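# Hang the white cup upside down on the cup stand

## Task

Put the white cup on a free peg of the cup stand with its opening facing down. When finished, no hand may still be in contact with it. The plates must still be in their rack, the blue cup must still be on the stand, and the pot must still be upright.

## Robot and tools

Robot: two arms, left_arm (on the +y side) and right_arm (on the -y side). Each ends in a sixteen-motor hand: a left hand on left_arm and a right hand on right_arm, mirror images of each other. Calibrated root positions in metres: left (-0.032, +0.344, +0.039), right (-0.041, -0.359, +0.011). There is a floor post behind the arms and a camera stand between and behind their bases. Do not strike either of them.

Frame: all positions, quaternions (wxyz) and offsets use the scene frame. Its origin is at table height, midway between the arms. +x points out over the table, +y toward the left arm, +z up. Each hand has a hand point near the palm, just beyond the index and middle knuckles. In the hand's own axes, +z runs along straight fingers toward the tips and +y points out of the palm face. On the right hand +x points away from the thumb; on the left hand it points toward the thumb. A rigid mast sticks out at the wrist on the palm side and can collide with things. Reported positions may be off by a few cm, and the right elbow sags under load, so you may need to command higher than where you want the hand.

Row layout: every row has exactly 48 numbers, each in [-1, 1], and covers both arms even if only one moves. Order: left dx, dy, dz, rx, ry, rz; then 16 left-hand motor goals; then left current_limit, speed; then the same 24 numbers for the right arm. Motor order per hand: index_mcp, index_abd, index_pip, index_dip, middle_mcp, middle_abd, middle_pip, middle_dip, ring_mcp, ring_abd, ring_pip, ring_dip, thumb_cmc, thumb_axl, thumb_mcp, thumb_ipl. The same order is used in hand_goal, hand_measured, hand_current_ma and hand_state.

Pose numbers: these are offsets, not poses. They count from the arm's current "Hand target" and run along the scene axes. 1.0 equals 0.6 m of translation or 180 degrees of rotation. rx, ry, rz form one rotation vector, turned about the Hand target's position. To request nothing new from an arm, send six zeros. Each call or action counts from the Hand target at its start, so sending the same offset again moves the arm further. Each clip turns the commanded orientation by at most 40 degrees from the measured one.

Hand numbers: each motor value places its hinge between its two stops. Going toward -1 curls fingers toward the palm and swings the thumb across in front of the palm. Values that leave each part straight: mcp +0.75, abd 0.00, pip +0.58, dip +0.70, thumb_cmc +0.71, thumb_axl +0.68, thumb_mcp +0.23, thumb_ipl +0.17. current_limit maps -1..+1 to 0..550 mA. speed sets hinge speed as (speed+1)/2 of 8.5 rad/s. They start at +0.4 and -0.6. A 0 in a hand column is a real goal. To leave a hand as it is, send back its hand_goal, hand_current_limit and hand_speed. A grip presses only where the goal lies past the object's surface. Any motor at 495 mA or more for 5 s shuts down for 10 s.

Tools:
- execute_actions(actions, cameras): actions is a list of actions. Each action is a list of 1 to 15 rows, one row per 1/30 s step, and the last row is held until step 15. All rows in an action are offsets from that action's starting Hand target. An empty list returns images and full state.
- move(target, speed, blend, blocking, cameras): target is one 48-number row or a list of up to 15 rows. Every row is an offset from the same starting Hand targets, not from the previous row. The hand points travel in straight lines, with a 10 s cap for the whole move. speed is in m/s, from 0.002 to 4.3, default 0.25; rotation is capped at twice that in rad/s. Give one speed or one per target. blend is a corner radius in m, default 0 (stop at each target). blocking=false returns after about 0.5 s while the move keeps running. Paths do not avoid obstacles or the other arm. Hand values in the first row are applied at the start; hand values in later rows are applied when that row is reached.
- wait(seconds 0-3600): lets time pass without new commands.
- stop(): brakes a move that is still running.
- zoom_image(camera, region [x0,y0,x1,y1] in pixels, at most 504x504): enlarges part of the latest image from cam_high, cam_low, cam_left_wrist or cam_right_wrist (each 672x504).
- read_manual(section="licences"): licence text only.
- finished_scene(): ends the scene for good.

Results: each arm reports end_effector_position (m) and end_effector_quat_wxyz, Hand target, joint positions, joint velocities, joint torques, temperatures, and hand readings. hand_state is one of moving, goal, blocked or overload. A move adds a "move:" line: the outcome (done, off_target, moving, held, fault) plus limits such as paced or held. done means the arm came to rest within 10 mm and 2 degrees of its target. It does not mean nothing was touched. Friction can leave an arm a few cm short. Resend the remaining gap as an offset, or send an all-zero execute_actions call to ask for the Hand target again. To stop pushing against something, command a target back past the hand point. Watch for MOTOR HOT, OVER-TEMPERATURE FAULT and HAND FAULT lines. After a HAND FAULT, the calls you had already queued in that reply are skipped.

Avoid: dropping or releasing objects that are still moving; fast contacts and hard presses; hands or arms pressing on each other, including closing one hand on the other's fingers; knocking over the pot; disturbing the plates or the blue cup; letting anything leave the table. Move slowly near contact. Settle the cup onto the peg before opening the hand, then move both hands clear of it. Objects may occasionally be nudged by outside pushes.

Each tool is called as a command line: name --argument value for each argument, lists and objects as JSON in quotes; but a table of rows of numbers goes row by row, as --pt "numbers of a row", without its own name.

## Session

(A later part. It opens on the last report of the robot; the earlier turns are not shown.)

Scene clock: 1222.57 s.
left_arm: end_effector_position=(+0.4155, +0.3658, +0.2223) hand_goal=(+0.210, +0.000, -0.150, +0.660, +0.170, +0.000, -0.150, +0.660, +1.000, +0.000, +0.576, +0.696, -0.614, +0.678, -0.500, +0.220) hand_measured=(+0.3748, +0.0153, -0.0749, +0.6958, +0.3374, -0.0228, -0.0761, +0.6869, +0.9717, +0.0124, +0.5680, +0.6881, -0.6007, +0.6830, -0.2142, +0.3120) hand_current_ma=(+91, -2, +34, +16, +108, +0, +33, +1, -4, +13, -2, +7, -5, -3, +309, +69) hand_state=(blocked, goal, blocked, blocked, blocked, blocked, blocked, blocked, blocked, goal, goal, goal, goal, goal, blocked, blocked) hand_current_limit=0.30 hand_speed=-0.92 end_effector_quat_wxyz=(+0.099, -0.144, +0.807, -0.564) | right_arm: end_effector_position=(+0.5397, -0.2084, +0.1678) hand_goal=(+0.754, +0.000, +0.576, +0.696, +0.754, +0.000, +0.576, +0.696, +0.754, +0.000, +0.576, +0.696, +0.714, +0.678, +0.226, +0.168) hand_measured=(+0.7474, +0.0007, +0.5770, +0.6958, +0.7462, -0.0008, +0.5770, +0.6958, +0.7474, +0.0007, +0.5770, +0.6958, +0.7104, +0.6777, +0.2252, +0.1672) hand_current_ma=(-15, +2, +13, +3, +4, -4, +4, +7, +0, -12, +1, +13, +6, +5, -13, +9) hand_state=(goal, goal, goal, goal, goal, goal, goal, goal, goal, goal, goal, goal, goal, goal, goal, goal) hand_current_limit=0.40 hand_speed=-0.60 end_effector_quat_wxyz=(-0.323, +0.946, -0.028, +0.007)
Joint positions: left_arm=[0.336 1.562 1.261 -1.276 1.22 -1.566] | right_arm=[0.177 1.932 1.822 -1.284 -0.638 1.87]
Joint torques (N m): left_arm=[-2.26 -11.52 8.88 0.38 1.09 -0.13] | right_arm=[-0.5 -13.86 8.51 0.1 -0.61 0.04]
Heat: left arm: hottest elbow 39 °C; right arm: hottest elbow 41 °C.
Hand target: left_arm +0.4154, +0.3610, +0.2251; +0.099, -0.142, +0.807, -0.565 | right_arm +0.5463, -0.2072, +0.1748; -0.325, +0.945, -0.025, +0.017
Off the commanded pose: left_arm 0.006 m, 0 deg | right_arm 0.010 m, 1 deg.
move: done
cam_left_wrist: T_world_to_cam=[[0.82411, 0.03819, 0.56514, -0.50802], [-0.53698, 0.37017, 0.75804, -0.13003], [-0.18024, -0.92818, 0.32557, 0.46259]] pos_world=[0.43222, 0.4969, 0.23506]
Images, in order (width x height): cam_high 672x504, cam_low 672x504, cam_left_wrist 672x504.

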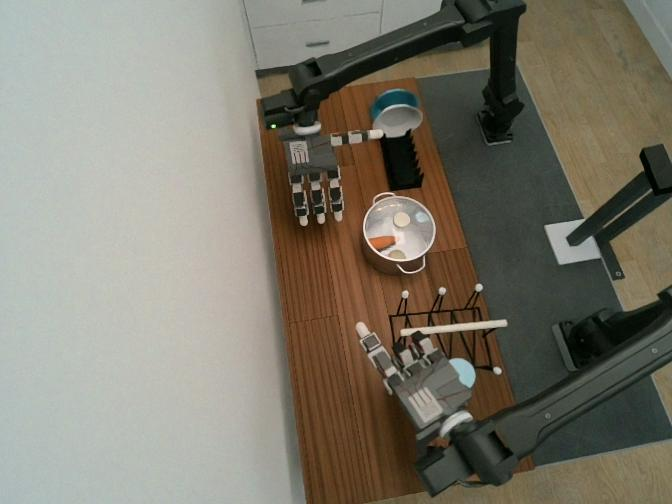

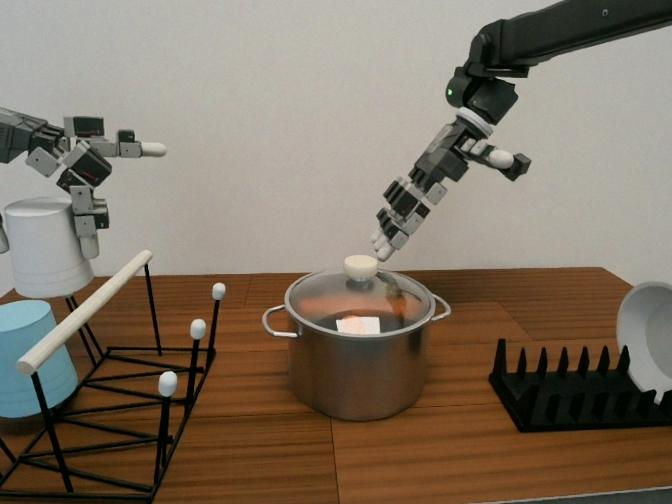

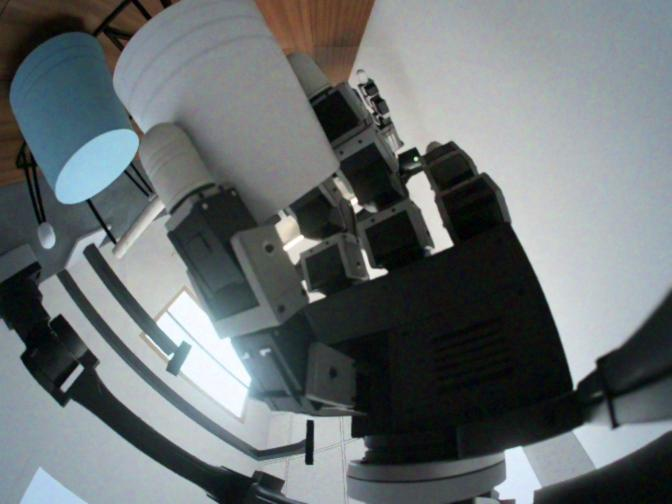

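move --target '[0.0023, 0.0067, 0, 0, 0, 0.0444, 0.21, 0, -0.15, 0.66, 0.17, 0, -0.15, 0.66, 1.0, 0, 0.576, 0.696, -0.614, 0.677, -0.50, 0.22, 0.3, -0.92, 0,0,0,0,0,0, 0.754, 0, 0.576, 0.696, 0.754, 0, 0.576, 0.696, 0.754, 0, 0.576, 0.696, 0.714, 0.678, 0.226, 0.168, 0.4, -0.6]' --cameras '["cam_high", "cam_low"]' --speed 0.1

zoom_image --camera "cam_high" --region '[350, 290, 500, 440]'

zoom_image --camera "cam_low" --region '[0, 180, 130, 320]'

Scene clock: 1331.40 s.
left_arm: end_effector_position=(+0.4168, +0.3641, +0.2187) hand_goal=(+0.210, +0.000, -0.150, +0.660, +0.170, +0.000, -0.150, +0.660, +1.000, +0.000, +0.576, +0.696, -0.614, +0.678, -0.500, +0.220) hand_measured=(+0.3748, +0.0153, -0.0749, +0.6958, +0.3362, -0.0228, -0.0761, +0.6869, +0.9717, +0.0139, +0.5680, +0.6881, -0.6007, +0.6830, -0.2142, +0.3120) hand_current_ma=(+92, +0, +34, +12, +104, +5, +32, +3, -7, +6, -3, +4, -4, -7, +310, +65) hand_state=(blocked, goal, blocked, blocked, blocked, blocked, blocked, blocked, blocked, goal, goal, goal, goal, goal, blocked, blocked) hand_current_limit=0.30 hand_speed=-0.92 end_effector_quat_wxyz=(+0.130, -0.198, +0.795, -0.558) | right_arm: end_effector_position=(+0.5397, -0.2084, +0.1678) hand_goal=(+0.754, +0.000, +0.576, +0.696, +0.754, +0.000, +0.576, +0.696, +0.754, +0.000, +0.576, +0.696, +0.714, +0.678, +0.226, +0.168) hand_measured=(+0.7474, -0.0008, +0.5770, +0.6958, +0.7462, +0.0007, +0.5770, +0.6958, +0.7474, +0.0007, +0.5770, +0.6958, +0.7104, +0.6767, +0.2242, +0.1681) hand_current_ma=(+3, -9, +10, +2, +0, -4, +5, +3, +16, +5, +2, +1, +12, -10, -8, +10) hand_state=(goal, goal, goal, goal, goal, goal, goal, goal, goal, goal, goal, goal, goal, goal, goal, goal) hand_current_limit=0.40 hand_speed=-0.60 end_effector_quat_wxyz=(-0.323, +0.946, -0.028, +0.007)
Joint positions: left_arm=[0.336 1.472 1.138 -0.92 1.2 -1.925] | right_arm=[0.177 1.932 1.822 -1.284 -0.638 1.87]
Joint torques (N m): left_arm=[-1.26 -11.22 9.32 1.07 0.9 -0.18] | right_arm=[0.79 -14.51 8.5 0.17 -0.63 0.06]
Heat: left arm: hottest elbow 41 °C; right arm: hottest elbow 41 °C.
Hand target: left_arm +0.4168, +0.3650, +0.2251; +0.138, -0.198, +0.795, -0.557 | right_arm +0.5463, -0.2072, +0.1748; -0.325, +0.945, -0.025, +0.017
Off the commanded pose: left_arm 0.006 m, 1 deg | right_arm 0.010 m, 1 deg.
move: done

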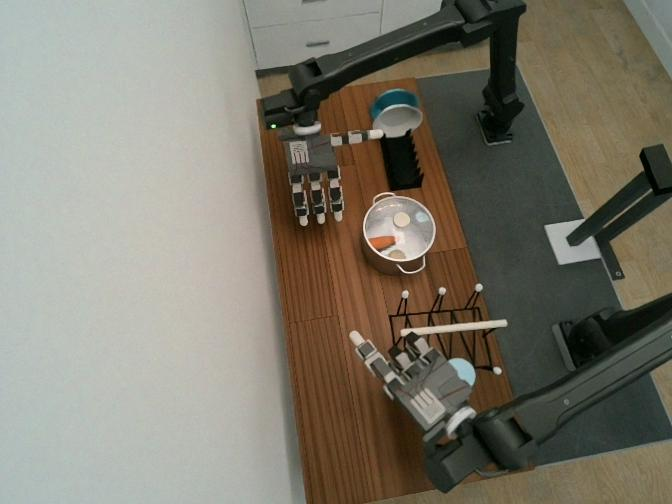

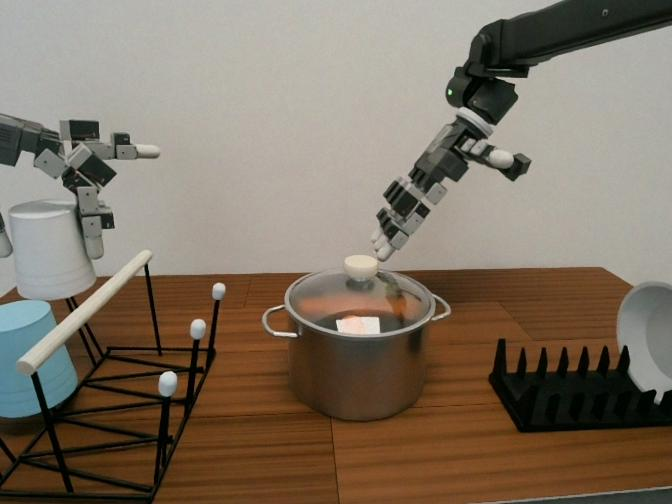

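Scaled by 3.360.

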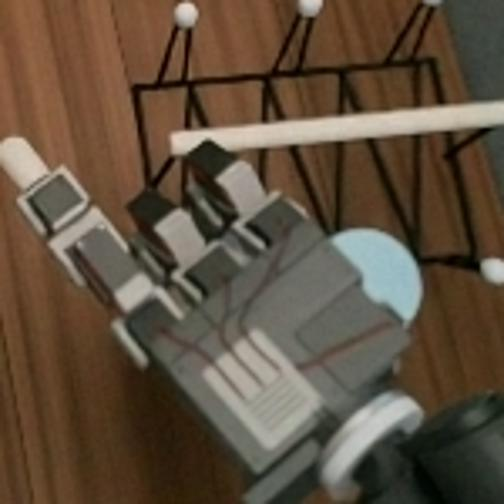

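Scaled by 3.600.

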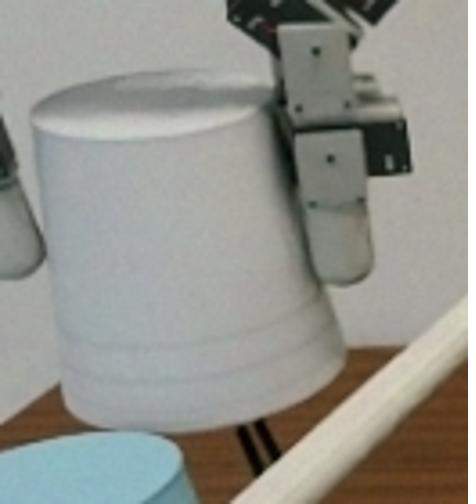

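move --target '[0, 0, -0.095, 0, 0, 0, 0.21, 0, -0.15, 0.66, 0.17, 0, -0.15, 0.66, 1.0, 0, 0.576, 0.696, -0.614, 0.677, -0.50, 0.22, 0.3, -0.92, 0,0,0,0,0,0, 0.754, 0, 0.576, 0.696, 0.754, 0, 0.576, 0.696, 0.754, 0, 0.576, 0.696, 0.714, 0.678, 0.226, 0.168, 0.4, -0.6]' --cameras '["cam_high", "cam_low", "cam_left_wrist"]' --speed 0.06

zoom_image --camera "cam_high" --region '[350, 290, 500, 440]'

zoom_image --camera "cam_low" --region '[0, 200, 150, 360]'

Scene clock: 1347.17 s.
left_arm: end_effector_position=(+0.4153, +0.3637, +0.1716) hand_goal=(+0.210, +0.000, -0.150, +0.660, +0.170, +0.000, -0.150, +0.660, +1.000, +0.000, +0.576, +0.696, -0.614, +0.678, -0.500, +0.220) hand_measured=(+0.3748, +0.0153, -0.0749, +0.6945, +0.3374, -0.0228, -0.0761, +0.6869, +0.9705, +0.0139, +0.5680, +0.6881, -0.6007, +0.6830, -0.2152, +0.3110) hand_current_ma=(+92, -3, +34, +16, +110, +5, +28, +0, -2, +5, -5, +5, -7, -1, +308, +67) hand_state=(blocked, goal, blocked, blocked, blocked, blocked, blocked, blocked, blocked, goal, goal, goal, goal, goal, blocked, blocked) hand_current_limit=0.30 hand_speed=-0.92 end_effector_quat_wxyz=(+0.140, -0.192, +0.796, -0.556) | right_arm: end_effector_position=(+0.5397, -0.2084, +0.1678) hand_goal=(+0.754, +0.000, +0.576, +0.696, +0.754, +0.000, +0.576, +0.696, +0.754, +0.000, +0.576, +0.696, +0.714, +0.678, +0.226, +0.168) hand_measured=(+0.7474, -0.0008, +0.5757, +0.6958, +0.7462, -0.0008, +0.5770, +0.6958, +0.7474, -0.0008, +0.5770, +0.6958, +0.7104, +0.6777, +0.2242, +0.1672) hand_current_ma=(-9, -1, +1, +12, +5, -2, +0, -1, +6, +10, -4, +7, +5, -11, -4, +14) hand_state=(goal, goal, goal, goal, goal, goal, goal, goal, goal, goal, goal, goal, goal, goal, goal, goal) hand_current_limit=0.40 hand_speed=-0.60 end_effector_quat_wxyz=(-0.323, +0.946, -0.028, +0.007)
Joint positions: left_arm=[0.336 1.505 1.04 -0.765 1.199 -1.925] | right_arm=[0.177 1.932 1.822 -1.284 -0.638 1.87]
Joint torques (N m): left_arm=[-1.26 -9.17 8.99 1.17 0.92 -0.17] | right_arm=[0.15 -14.39 8.57 0.24 -0.63 0.08]
Heat: left arm: hottest elbow 41 °C; right arm: hottest elbow 41 °C.
Hand target: left_arm +0.4168, +0.3650, +0.1679; +0.138, -0.198, +0.795, -0.557 | right_arm +0.5463, -0.2072, +0.1748; -0.325, +0.945, -0.025, +0.017
Off the commanded pose: left_arm 0.004 m, 1 deg | right_arm 0.010 m, 1 deg.
move: done
cam_left_wrist: T_world_to_cam=[[0.80646, 0.14102, 0.57423, -0.51079], [-0.58785, 0.29593, 0.7529, -0.04192], [-0.06375, -0.94474, 0.32155, 0.4354]] pos_world=[0.41505, 0.49578, 0.18487]

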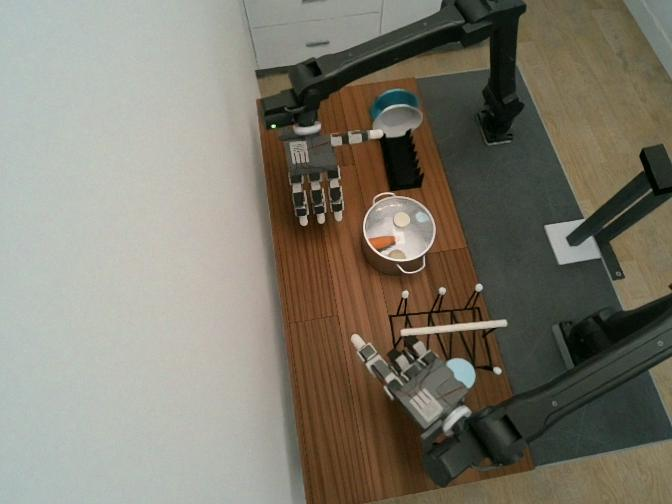

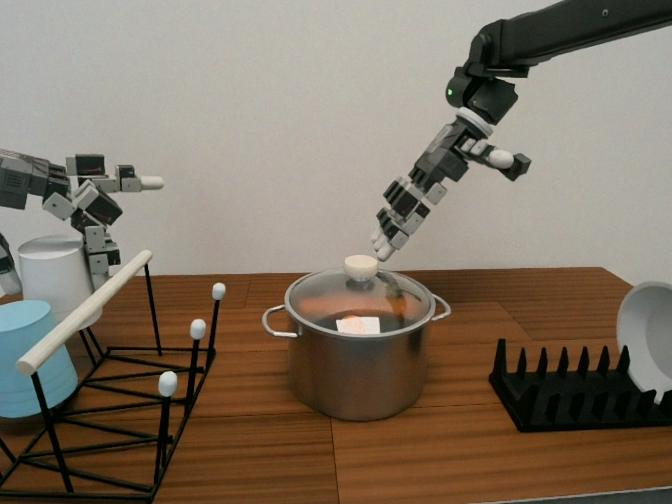

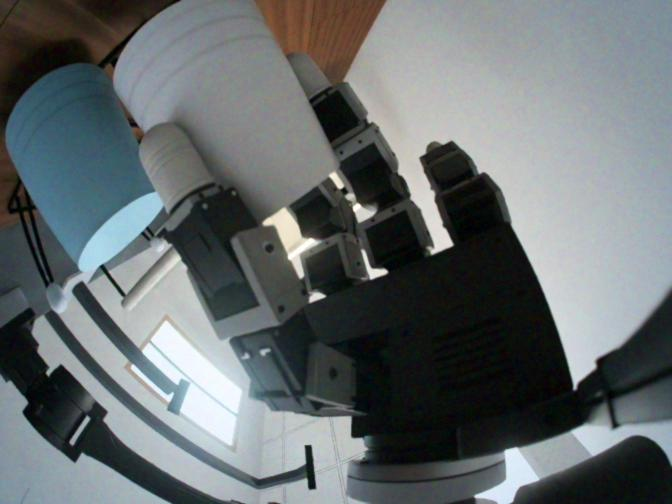

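Scaled by 3.360.

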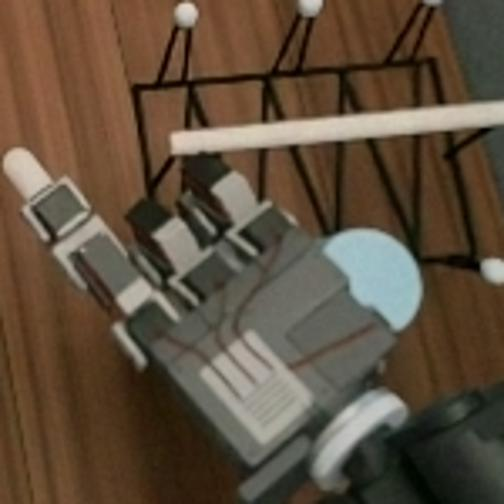

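Scaled by 3.150.

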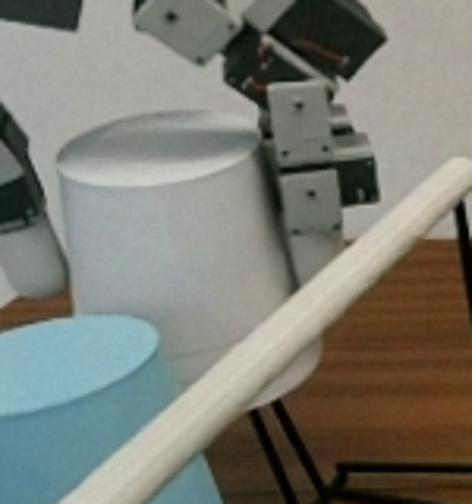

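move --target '[0.001, -0.002, -0.042, 0, 0, 0, 0.21, 0, -0.15, 0.66, 0.17, 0, -0.15, 0.66, 1.0, 0, 0.576, 0.696, -0.614, 0.677, -0.50, 0.22, 0.3, -0.92, 0,0,0,0,0,0, 0.754, 0, 0.576, 0.696, 0.754, 0, 0.576, 0.696, 0.754, 0, 0.576, 0.696, 0.714, 0.678, 0.226, 0.168, 0.4, -0.6]' --cameras '["cam_high", "cam_low", "cam_left_wrist"]' --speed 0.05

zoom_image --camera "cam_high" --region '[350, 290, 500, 440]'

zoom_image --camera "cam_low" --region '[0, 200, 150, 360]'

Scene clock: 1369.23 s.
left_arm: end_effector_position=(+0.4164, +0.3640, +0.1468) hand_goal=(+0.210, +0.000, -0.150, +0.660, +0.170, +0.000, -0.150, +0.660, +1.000, +0.000, +0.576, +0.696, -0.614, +0.678, -0.500, +0.220) hand_measured=(+0.3736, +0.0139, -0.0749, +0.6958, +0.3362, -0.0228, -0.0761, +0.6869, +0.9717, +0.0139, +0.5680, +0.6881, -0.6007, +0.6830, -0.2152, +0.3110) hand_current_ma=(+91, -2, +36, +18, +113, +5, +29, +2, -11, +1, -4, +9, -8, -8, +307, +66) hand_state=(blocked, goal, blocked, blocked, blocked, blocked, blocked, blocked, blocked, goal, goal, goal, goal, goal, blocked, blocked) hand_current_limit=0.30 hand_speed=-0.92 end_effector_quat_wxyz=(+0.141, -0.192, +0.796, -0.556) | right_arm: end_effector_position=(+0.5397, -0.2084, +0.1678) hand_goal=(+0.754, +0.000, +0.576, +0.696, +0.754, +0.000, +0.576, +0.696, +0.754, +0.000, +0.576, +0.696, +0.714, +0.678, +0.226, +0.168) hand_measured=(+0.7474, -0.0008, +0.5770, +0.6958, +0.7462, +0.0007, +0.5770, +0.6958, +0.7474, +0.0007, +0.5770, +0.6958, +0.7092, +0.6767, +0.2242, +0.1681) hand_current_ma=(-11, +7, -1, -3, +10, -8, +16, -7, +17, -2, -13, +6, +1, -6, -14, +13) hand_state=(goal, goal, goal, goal, goal, goal, goal, goal, goal, goal, goal, goal, goal, goal, goal, goal) hand_current_limit=0.40 hand_speed=-0.60 end_effector_quat_wxyz=(-0.323, +0.946, -0.028, +0.007)
Joint positions: left_arm=[0.336 1.538 1.004 -0.686 1.198 -1.933] | right_arm=[0.177 1.932 1.822 -1.284 -0.638 1.87]
Joint torques (N m): left_arm=[-1.49 -9.29 8.64 1.26 0.91 -0.17] | right_arm=[0.73 -14.1 8.59 0.29 -0.67 0.07]
Heat: left arm: hottest elbow 39 °C; right arm: hottest elbow 41 °C.
Hand target: left_arm +0.4174, +0.3638, +0.1427; +0.138, -0.198, +0.795, -0.557 | right_arm +0.5463, -0.2072, +0.1748; -0.325, +0.945, -0.025, +0.017
Off the commanded pose: left_arm 0.004 m, 1 deg | right_arm 0.010 m, 1 deg.
move: done
cam_left_wrist: T_world_to_cam=[[0.80515, 0.14299, 0.57557, -0.49779], [-0.58985, 0.294, 0.75209, -0.02113], [-0.06168, -0.94505, 0.32106, 0.44303]] pos_world=[0.41565, 0.49608, 0.16017]

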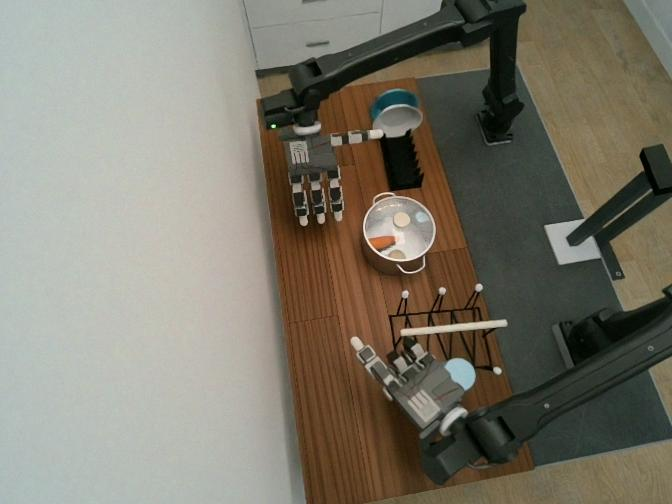

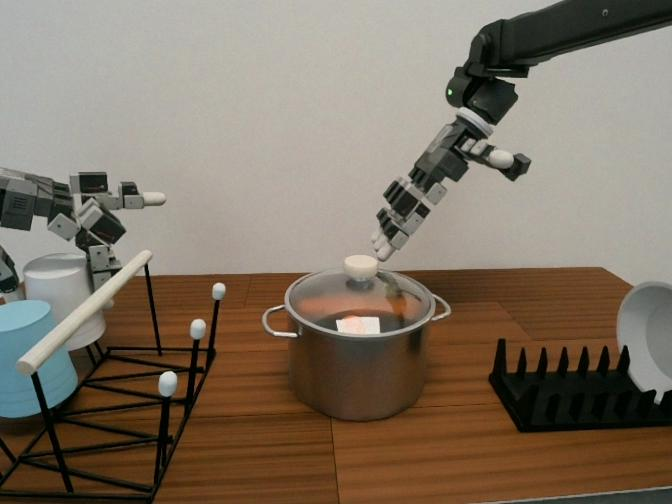

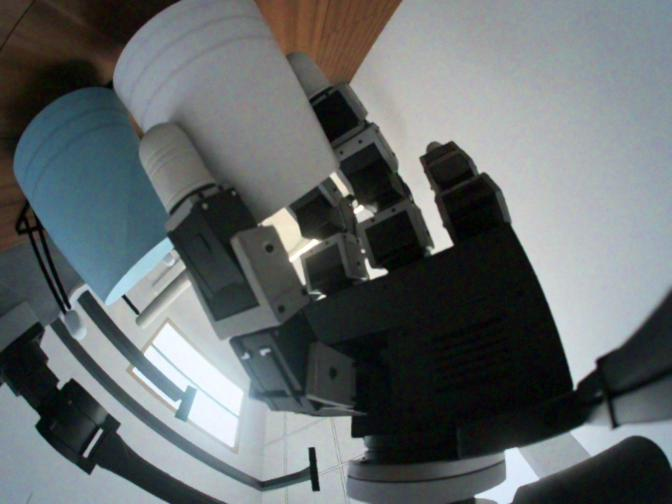

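Scaled by 3.360.

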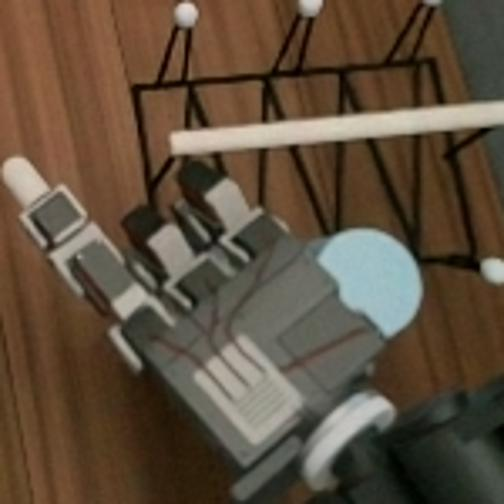

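Scaled by 3.150.

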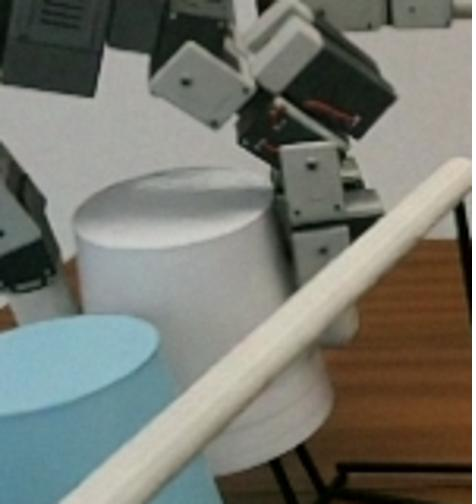

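move --target '[0.003, -0.005, -0.0145, 0, 0, 0, 0.21, 0, -0.15, 0.66, 0.17, 0, -0.15, 0.66, 1.0, 0, 0.576, 0.696, -0.614, 0.677, -0.50, 0.22, 0.3, -0.92, 0,0,0,0,0,0, 0.754, 0, 0.576, 0.696, 0.754, 0, 0.576, 0.696, 0.754, 0, 0.576, 0.696, 0.714, 0.678, 0.226, 0.168, 0.4, -0.6]' --cameras '["cam_high", "cam_low", "cam_left_wrist"]' --speed 0.03

zoom_image --camera "cam_high" --region '[350, 290, 500, 440]'

zoom_image --camera "cam_low" --region '[0, 200, 150, 360]'

Scene clock: 1393.37 s.
left_arm: end_effector_position=(+0.4182, +0.3646, +0.1386) hand_goal=(+0.210, +0.000, -0.150, +0.660, +0.170, +0.000, -0.150, +0.660, +1.000, +0.000, +0.576, +0.696, -0.614, +0.678, -0.500, +0.220) hand_measured=(+0.3736, +0.0153, -0.0749, +0.6958, +0.3362, -0.0228, -0.0761, +0.6869, +0.9705, +0.0124, +0.5680, +0.6881, -0.6007, +0.6830, -0.2142, +0.3110) hand_current_ma=(+89, +1, +32, +15, +112, +3, +29, +4, -9, +7, -4, +6, -7, -7, +310, +67) hand_state=(blocked, goal, blocked, blocked, blocked, blocked, blocked, blocked, blocked, goal, goal, goal, goal, goal, blocked, blocked) hand_current_limit=0.30 hand_speed=-0.92 end_effector_quat_wxyz=(+0.144, -0.195, +0.795, -0.556) | right_arm: end_effector_position=(+0.5397, -0.2084, +0.1678) hand_goal=(+0.754, +0.000, +0.576, +0.696, +0.754, +0.000, +0.576, +0.696, +0.754, +0.000, +0.576, +0.696, +0.714, +0.678, +0.226, +0.168) hand_measured=(+0.7474, -0.0008, +0.5770, +0.6958, +0.7462, -0.0008, +0.5770, +0.6958, +0.7474, +0.0007, +0.5770, +0.6971, +0.7104, +0.6777, +0.2242, +0.1672) hand_current_ma=(-11, -5, +6, +3, -4, -10, +3, -4, +17, -2, +3, +14, -8, +1, -6, +8) hand_state=(goal, goal, goal, goal, goal, goal, goal, goal, goal, goal, goal, goal, goal, goal, goal, goal) hand_current_limit=0.40 hand_speed=-0.60 end_effector_quat_wxyz=(-0.323, +0.946, -0.028, +0.007)
Joint positions: left_arm=[0.336 1.55 0.99 -0.642 1.196 -1.952] | right_arm=[0.177 1.932 1.822 -1.284 -0.638 1.87]
Joint torques (N m): left_arm=[-2.2 -9.35 8.5 1.13 0.89 -0.17] | right_arm=[0.21 -14.8 8.59 0.34 -0.65 0.11]
Heat: left arm: hottest elbow 40 °C; right arm: hottest elbow 41 °C.
Hand target: left_arm +0.4192, +0.3608, +0.1340; +0.138, -0.198, +0.795, -0.557 | right_arm +0.5463, -0.2072, +0.1748; -0.325, +0.945, -0.025, +0.017
Off the commanded pose: left_arm 0.006 m, 1 deg | right_arm 0.010 m, 1 deg.
move: done
cam_left_wrist: T_world_to_cam=[[0.80346, 0.14902, 0.5764, -0.49624], [-0.59283, 0.28924, 0.75159, -0.01101], [-0.05471, -0.94559, 0.32074, 0.44379]] pos_world=[0.41646, 0.49678, 0.15197]

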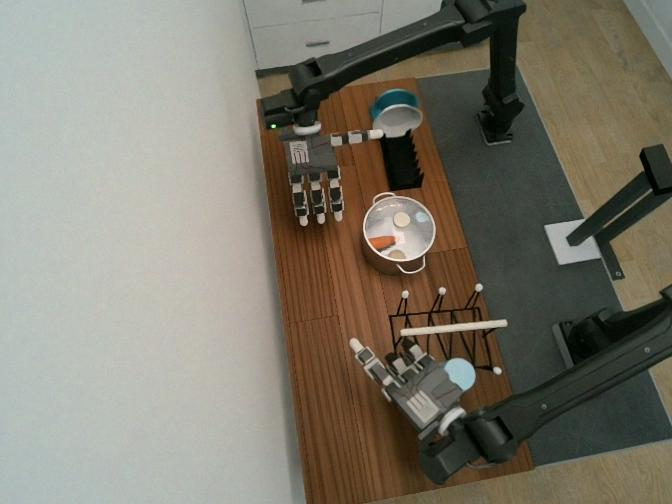

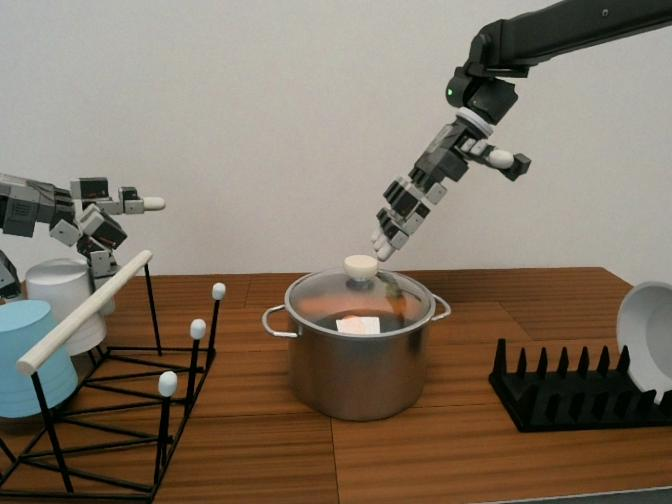

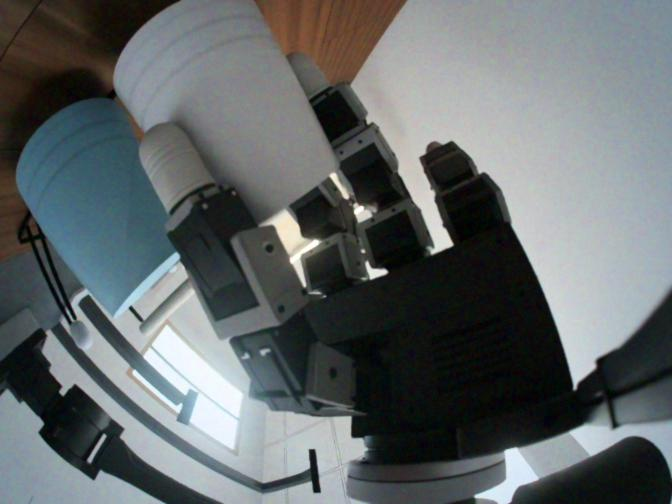

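Scaled by 3.360.

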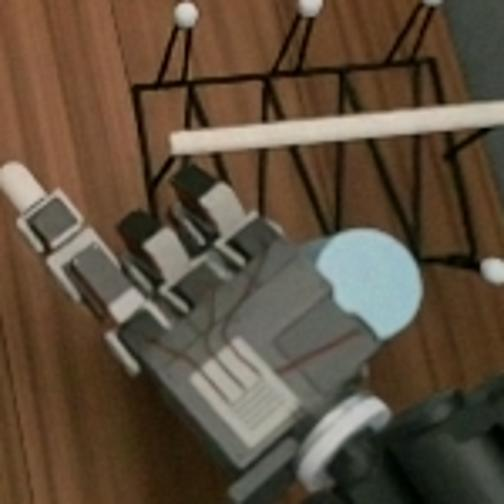

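Scaled by 3.150.

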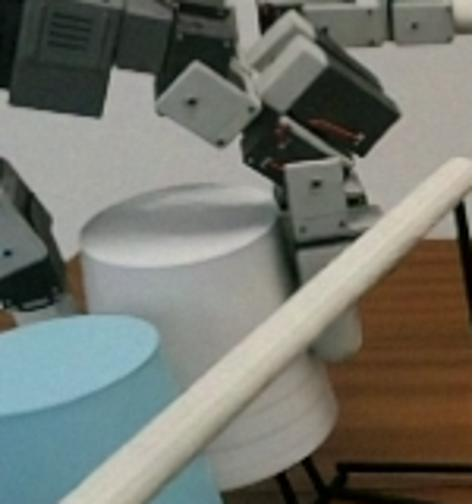

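move --target '[0.0, -0.008, -0.004, 0, 0, 0, 0.21, 0, -0.15, 0.66, 0.17, 0, -0.15, 0.66, 1.0, 0, 0.576, 0.696, -0.614, 0.677, -0.50, 0.22, 0.3, -0.92, 0,0,0,0,0,0, 0.754, 0, 0.576, 0.696, 0.754, 0, 0.576, 0.696, 0.754, 0, 0.576, 0.696, 0.714, 0.678, 0.226, 0.168, 0.4, -0.6]' --cameras '["cam_high", "cam_low", "cam_left_wrist"]' --speed 0.03

zoom_image --camera "cam_high" --region '[350, 290, 500, 440]'

zoom_image --camera "cam_low" --region '[0, 200, 150, 360]'

Scene clock: 1406.57 s.
left_arm: end_effector_position=(+0.4185, +0.3601, +0.1353) hand_goal=(+0.210, +0.000, -0.150, +0.660, +0.170, +0.000, -0.150, +0.660, +1.000, +0.000, +0.576, +0.696, -0.614, +0.678, -0.500, +0.220) hand_measured=(+0.3748, +0.0139, -0.0749, +0.6958, +0.3374, -0.0228, -0.0774, +0.6869, +0.9717, +0.0124, +0.5680, +0.6881, -0.6007, +0.6830, -0.2142, +0.3120) hand_current_ma=(+90, +0, +35, +15, +108, +6, +31, +3, -4, +4, -3, +2, -7, -6, +310, +65) hand_state=(blocked, goal, blocked, blocked, blocked, blocked, blocked, blocked, blocked, goal, goal, goal, goal, goal, blocked, blocked) hand_current_limit=0.30 hand_speed=-0.92 end_effector_quat_wxyz=(+0.143, -0.196, +0.795, -0.556) | right_arm: end_effector_position=(+0.5397, -0.2084, +0.1678) hand_goal=(+0.754, +0.000, +0.576, +0.696, +0.754, +0.000, +0.576, +0.696, +0.754, +0.000, +0.576, +0.696, +0.714, +0.678, +0.226, +0.168) hand_measured=(+0.7474, -0.0008, +0.5770, +0.6958, +0.7462, +0.0007, +0.5770, +0.6958, +0.7474, -0.0008, +0.5770, +0.6958, +0.7104, +0.6777, +0.2252, +0.1681) hand_current_ma=(-8, -10, -8, +14, +2, -10, -3, +7, +13, +0, +3, +0, +6, -4, -3, +7) hand_state=(goal, goal, goal, goal, goal, goal, goal, goal, goal, goal, goal, goal, goal, goal, goal, goal) hand_current_limit=0.40 hand_speed=-0.60 end_effector_quat_wxyz=(-0.323, +0.946, -0.028, +0.007)
Joint positions: left_arm=[0.326 1.55 0.978 -0.608 1.192 -1.979] | right_arm=[0.177 1.932 1.822 -1.284 -0.638 1.87]
Joint torques (N m): left_arm=[-2.2 -9.52 8.4 1.16 0.87 -0.21] | right_arm=[0.26 -13.39 8.5 0.27 -0.66 0.07]
Heat: left arm: hottest elbow 39 °C; right arm: hottest elbow 41 °C.
Hand target: left_arm +0.4192, +0.3561, +0.1317; +0.138, -0.198, +0.795, -0.557 | right_arm +0.5463, -0.2072, +0.1748; -0.325, +0.945, -0.025, +0.017
Off the commanded pose: left_arm 0.006 m, 1 deg | right_arm 0.010 m, 1 deg.
move: done
cam_left_wrist: T_world_to_cam=[[0.80462, 0.14999, 0.57453, -0.49453], [-0.59136, 0.28991, 0.75249, -0.00806], [-0.0537, -0.94523, 0.32197, 0.43986]] pos_world=[0.41676, 0.49228, 0.14857]

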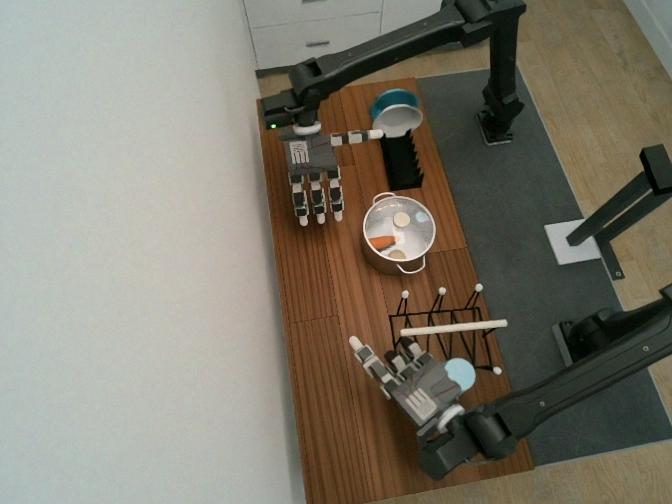

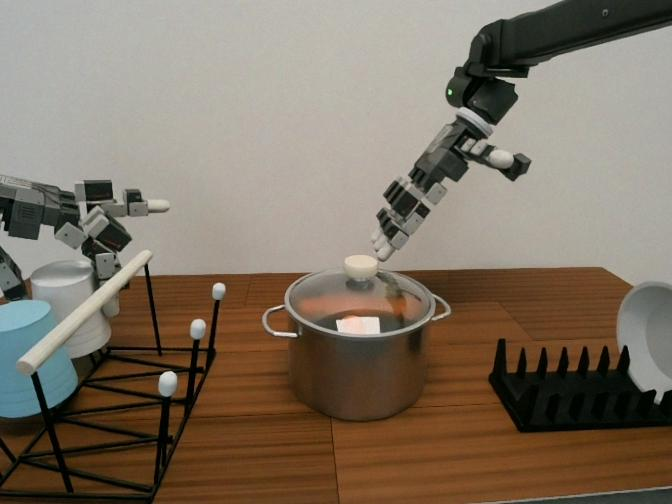

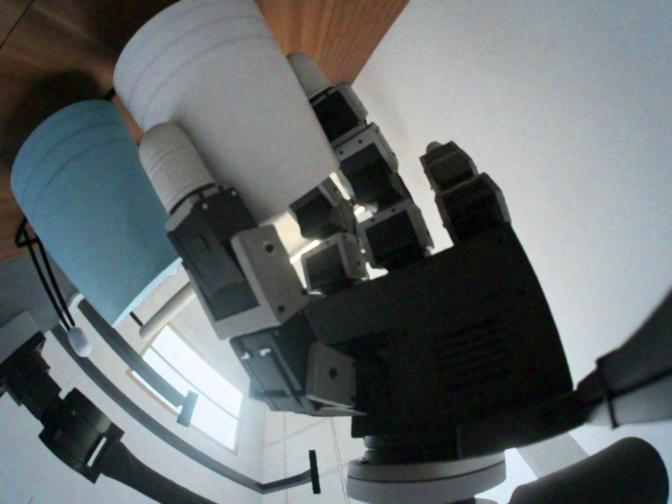

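Scaled by 3.360.

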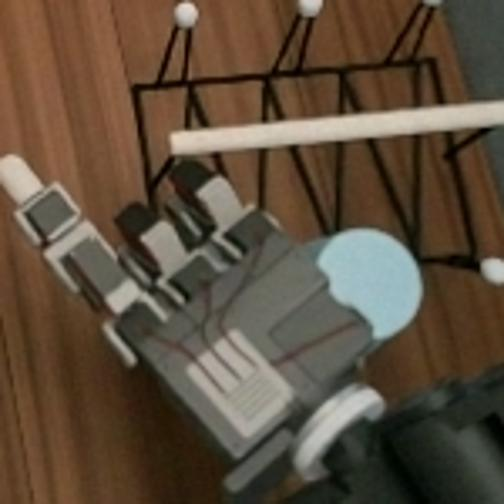

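Scaled by 3.150.

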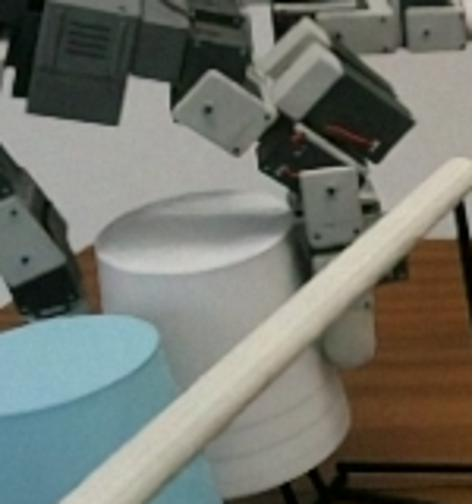

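move --target '[0.0, 0.0, -0.007, 0, 0, 0, 0.21, 0, -0.15, 0.66, 0.17, 0, -0.15, 0.66, 1.0, 0, 0.576, 0.696, -0.614, 0.677, -0.50, 0.22, 0.3, -0.92, 0,0,0,0,0,0, 0.754, 0, 0.576, 0.696, 0.754, 0, 0.576, 0.696, 0.754, 0, 0.576, 0.696, 0.714, 0.678, 0.226, 0.168, 0.4, -0.6]' --cameras '["cam_low", "cam_left_wrist"]' --speed 0.03

zoom_image --camera "cam_low" --region '[0, 200, 150, 360]'

Scene clock: 1420.33 s.
left_arm: end_effector_position=(+0.4185, +0.3602, +0.1328) hand_goal=(+0.210, +0.000, -0.150, +0.660, +0.170, +0.000, -0.150, +0.660, +1.000, +0.000, +0.576, +0.696, -0.614, +0.678, -0.500, +0.220) hand_measured=(+0.3748, +0.0153, -0.0749, +0.6958, +0.3362, -0.0242, -0.0761, +0.6856, +0.9717, +0.0124, +0.5680, +0.6881, -0.6007, +0.6830, -0.2152, +0.3110) hand_current_ma=(+91, -3, +41, +12, +107, +4, +31, +3, -8, +5, +0, +9, -8, -5, +309, +66) hand_state=(blocked, goal, blocked, blocked, blocked, blocked, blocked, blocked, blocked, goal, goal, goal, goal, goal, blocked, blocked) hand_current_limit=0.30 hand_speed=-0.92 end_effector_quat_wxyz=(+0.144, -0.195, +0.795, -0.555) | right_arm: end_effector_position=(+0.5397, -0.2084, +0.1678) hand_goal=(+0.754, +0.000, +0.576, +0.696, +0.754, +0.000, +0.576, +0.696, +0.754, +0.000, +0.576, +0.696, +0.714, +0.678, +0.226, +0.168) hand_measured=(+0.7474, +0.0007, +0.5770, +0.6958, +0.7462, -0.0008, +0.5770, +0.6971, +0.7474, +0.0007, +0.5770, +0.6971, +0.7092, +0.6777, +0.2242, +0.1672) hand_current_ma=(-5, +1, +5, +15, +4, -14, +1, -11, +2, +6, +0, +6, -3, +10, +7, +12) hand_state=(goal, goal, goal, goal, goal, goal, goal, goal, goal, goal, goal, goal, goal, goal, goal, goal) hand_current_limit=0.40 hand_speed=-0.60 end_effector_quat_wxyz=(-0.323, +0.946, -0.028, +0.007)
Joint positions: left_arm=[0.326 1.552 0.972 -0.596 1.192 -1.98] | right_arm=[0.177 1.932 1.822 -1.284 -0.638 1.87]
Joint torques (N m): left_arm=[-2.2 -9.23 8.4 1.18 0.87 -0.16] | right_arm=[0.26 -14.1 8.49 0.21 -0.68 0.09]
Heat: left arm: hottest elbow 39 °C; right arm: hottest elbow 41 °C.
Hand target: left_arm +0.4193, +0.3562, +0.1275; +0.138, -0.198, +0.795, -0.557 | right_arm +0.5463, -0.2072, +0.1748; -0.325, +0.945, -0.025, +0.017
Off the commanded pose: left_arm 0.007 m, 1 deg | right_arm 0.010 m, 1 deg.
move: done
cam_left_wrist: T_world_to_cam=[[0.80268, 0.14944, 0.57738, -0.49247], [-0.59392, 0.28863, 0.75097, -0.00446], [-0.05442, -0.94571, 0.32043, 0.44137]] pos_world=[0.41667, 0.49228, 0.14627]

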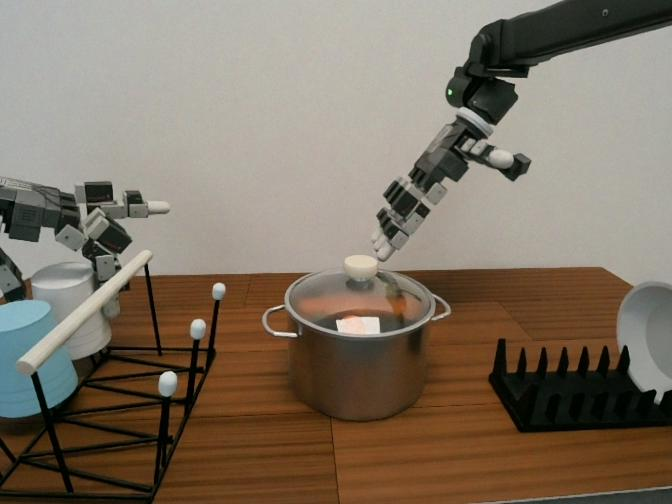

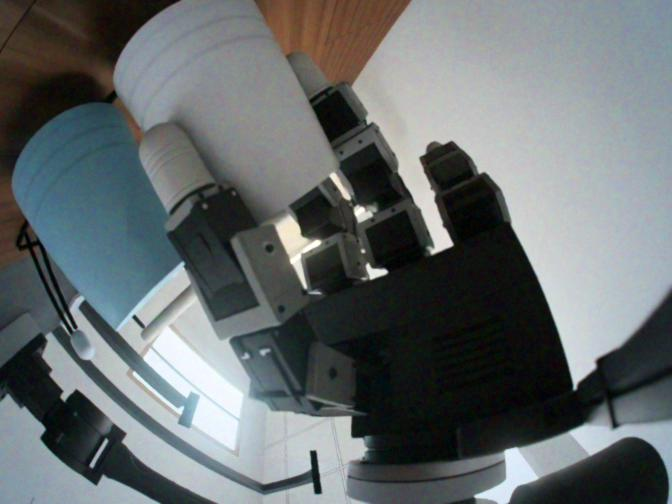

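Scaled by 3.150.

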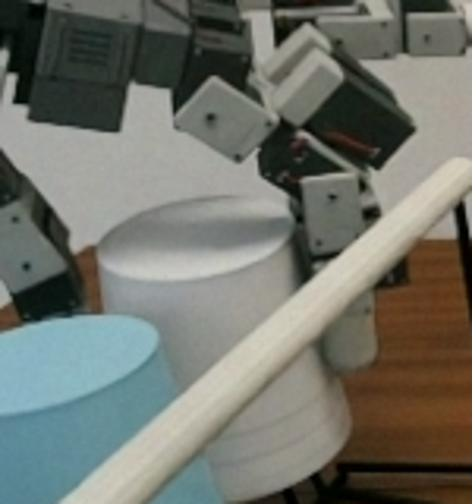

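move --target '[0.0, 0.0, -0.007, 0, 0, 0, 0.21, 0, -0.15, 0.66, 0.17, 0, -0.15, 0.66, 1.0, 0, 0.576, 0.696, -0.614, 0.677, -0.50, 0.22, 0.3, -0.92, 0,0,0,0,0,0, 0.754, 0, 0.576, 0.696, 0.754, 0, 0.576, 0.696, 0.754, 0, 0.576, 0.696, 0.714, 0.678, 0.226, 0.168, 0.4, -0.6]' --cameras '["cam_low", "cam_left_wrist"]' --speed 0.03

zoom_image --camera "cam_low" --region '[0, 200, 150, 360]'

Scene clock: 1429.67 s.
left_arm: end_effector_position=(+0.4182, +0.3601, +0.1282) hand_goal=(+0.210, +0.000, -0.150, +0.660, +0.170, +0.000, -0.150, +0.660, +1.000, +0.000, +0.576, +0.696, -0.614, +0.678, -0.500, +0.220) hand_measured=(+0.3736, +0.0153, -0.0749, +0.6958, +0.3362, -0.0213, -0.0761, +0.6869, +0.9717, +0.0124, +0.5693, +0.6881, -0.6007, +0.6830, -0.2142, +0.3110) hand_current_ma=(+90, -2, +34, +14, +109, +1, +28, +7, -3, +4, -5, +5, -6, -6, +308, +66) hand_state=(blocked, goal, blocked, blocked, blocked, blocked, blocked, blocked, blocked, goal, goal, goal, goal, goal, blocked, blocked) hand_current_limit=0.30 hand_speed=-0.92 end_effector_quat_wxyz=(+0.144, -0.196, +0.795, -0.556) | right_arm: end_effector_position=(+0.5397, -0.2084, +0.1678) hand_goal=(+0.754, +0.000, +0.576, +0.696, +0.754, +0.000, +0.576, +0.696, +0.754, +0.000, +0.576, +0.696, +0.714, +0.678, +0.226, +0.168) hand_measured=(+0.7474, +0.0007, +0.5770, +0.6958, +0.7474, -0.0008, +0.5770, +0.6958, +0.7474, +0.0007, +0.5757, +0.6958, +0.7104, +0.6777, +0.2252, +0.1681) hand_current_ma=(-24, +3, +8, +12, +2, -19, +5, +4, +11, -1, -1, +4, +7, -2, -1, +2) hand_state=(goal, goal, goal, goal, goal, goal, goal, goal, goal, goal, goal, goal, goal, goal, goal, goal) hand_current_limit=0.40 hand_speed=-0.60 end_effector_quat_wxyz=(-0.323, +0.946, -0.028, +0.007)
Joint positions: left_arm=[0.326 1.559 0.967 -0.584 1.192 -1.98] | right_arm=[0.177 1.932 1.822 -1.284 -0.638 1.87]
Joint torques (N m): left_arm=[-2.26 -9.23 8.29 1.31 0.87 -0.15] | right_arm=[-0.09 -13.92 8.47 0.13 -0.68 0.03]
Heat: left arm: hottest elbow 38 °C; right arm: hottest elbow 41 °C.
Hand target: left_arm +0.4192, +0.3561, +0.1232; +0.138, -0.198, +0.795, -0.557 | right_arm +0.5463, -0.2072, +0.1748; -0.325, +0.945, -0.025, +0.017
Off the commanded pose: left_arm 0.006 m, 1 deg | right_arm 0.010 m, 1 deg.
move: done
cam_left_wrist: T_world_to_cam=[[0.80347, 0.14991, 0.57617, -0.48988], [-0.59291, 0.28896, 0.75164, -0.00176], [-0.05381, -0.94553, 0.32105, 0.44233]] pos_world=[0.41636, 0.49218, 0.14157]

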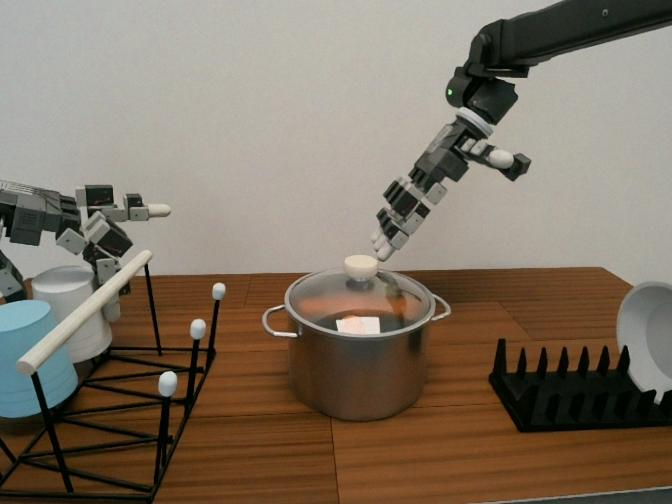

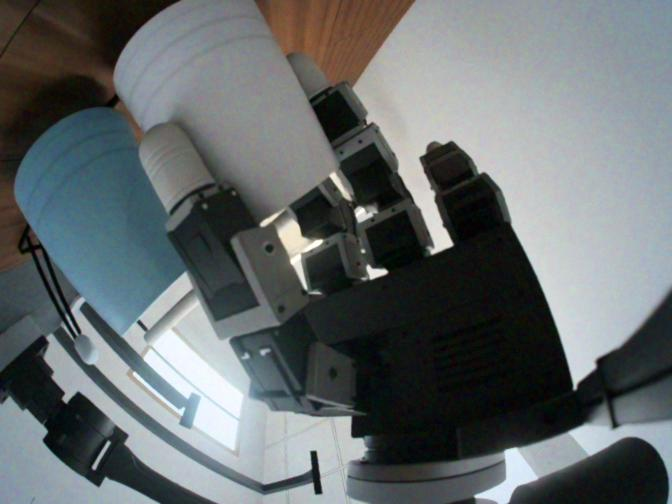

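Scaled by 3.150.

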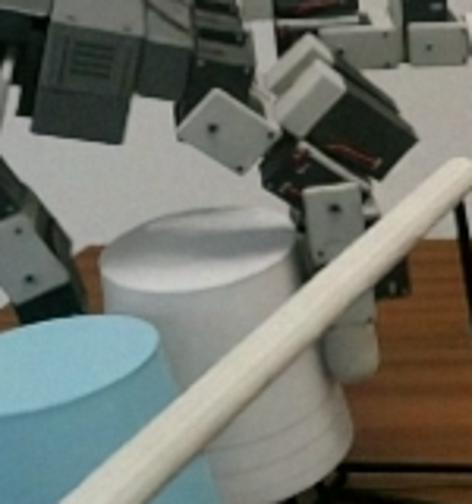

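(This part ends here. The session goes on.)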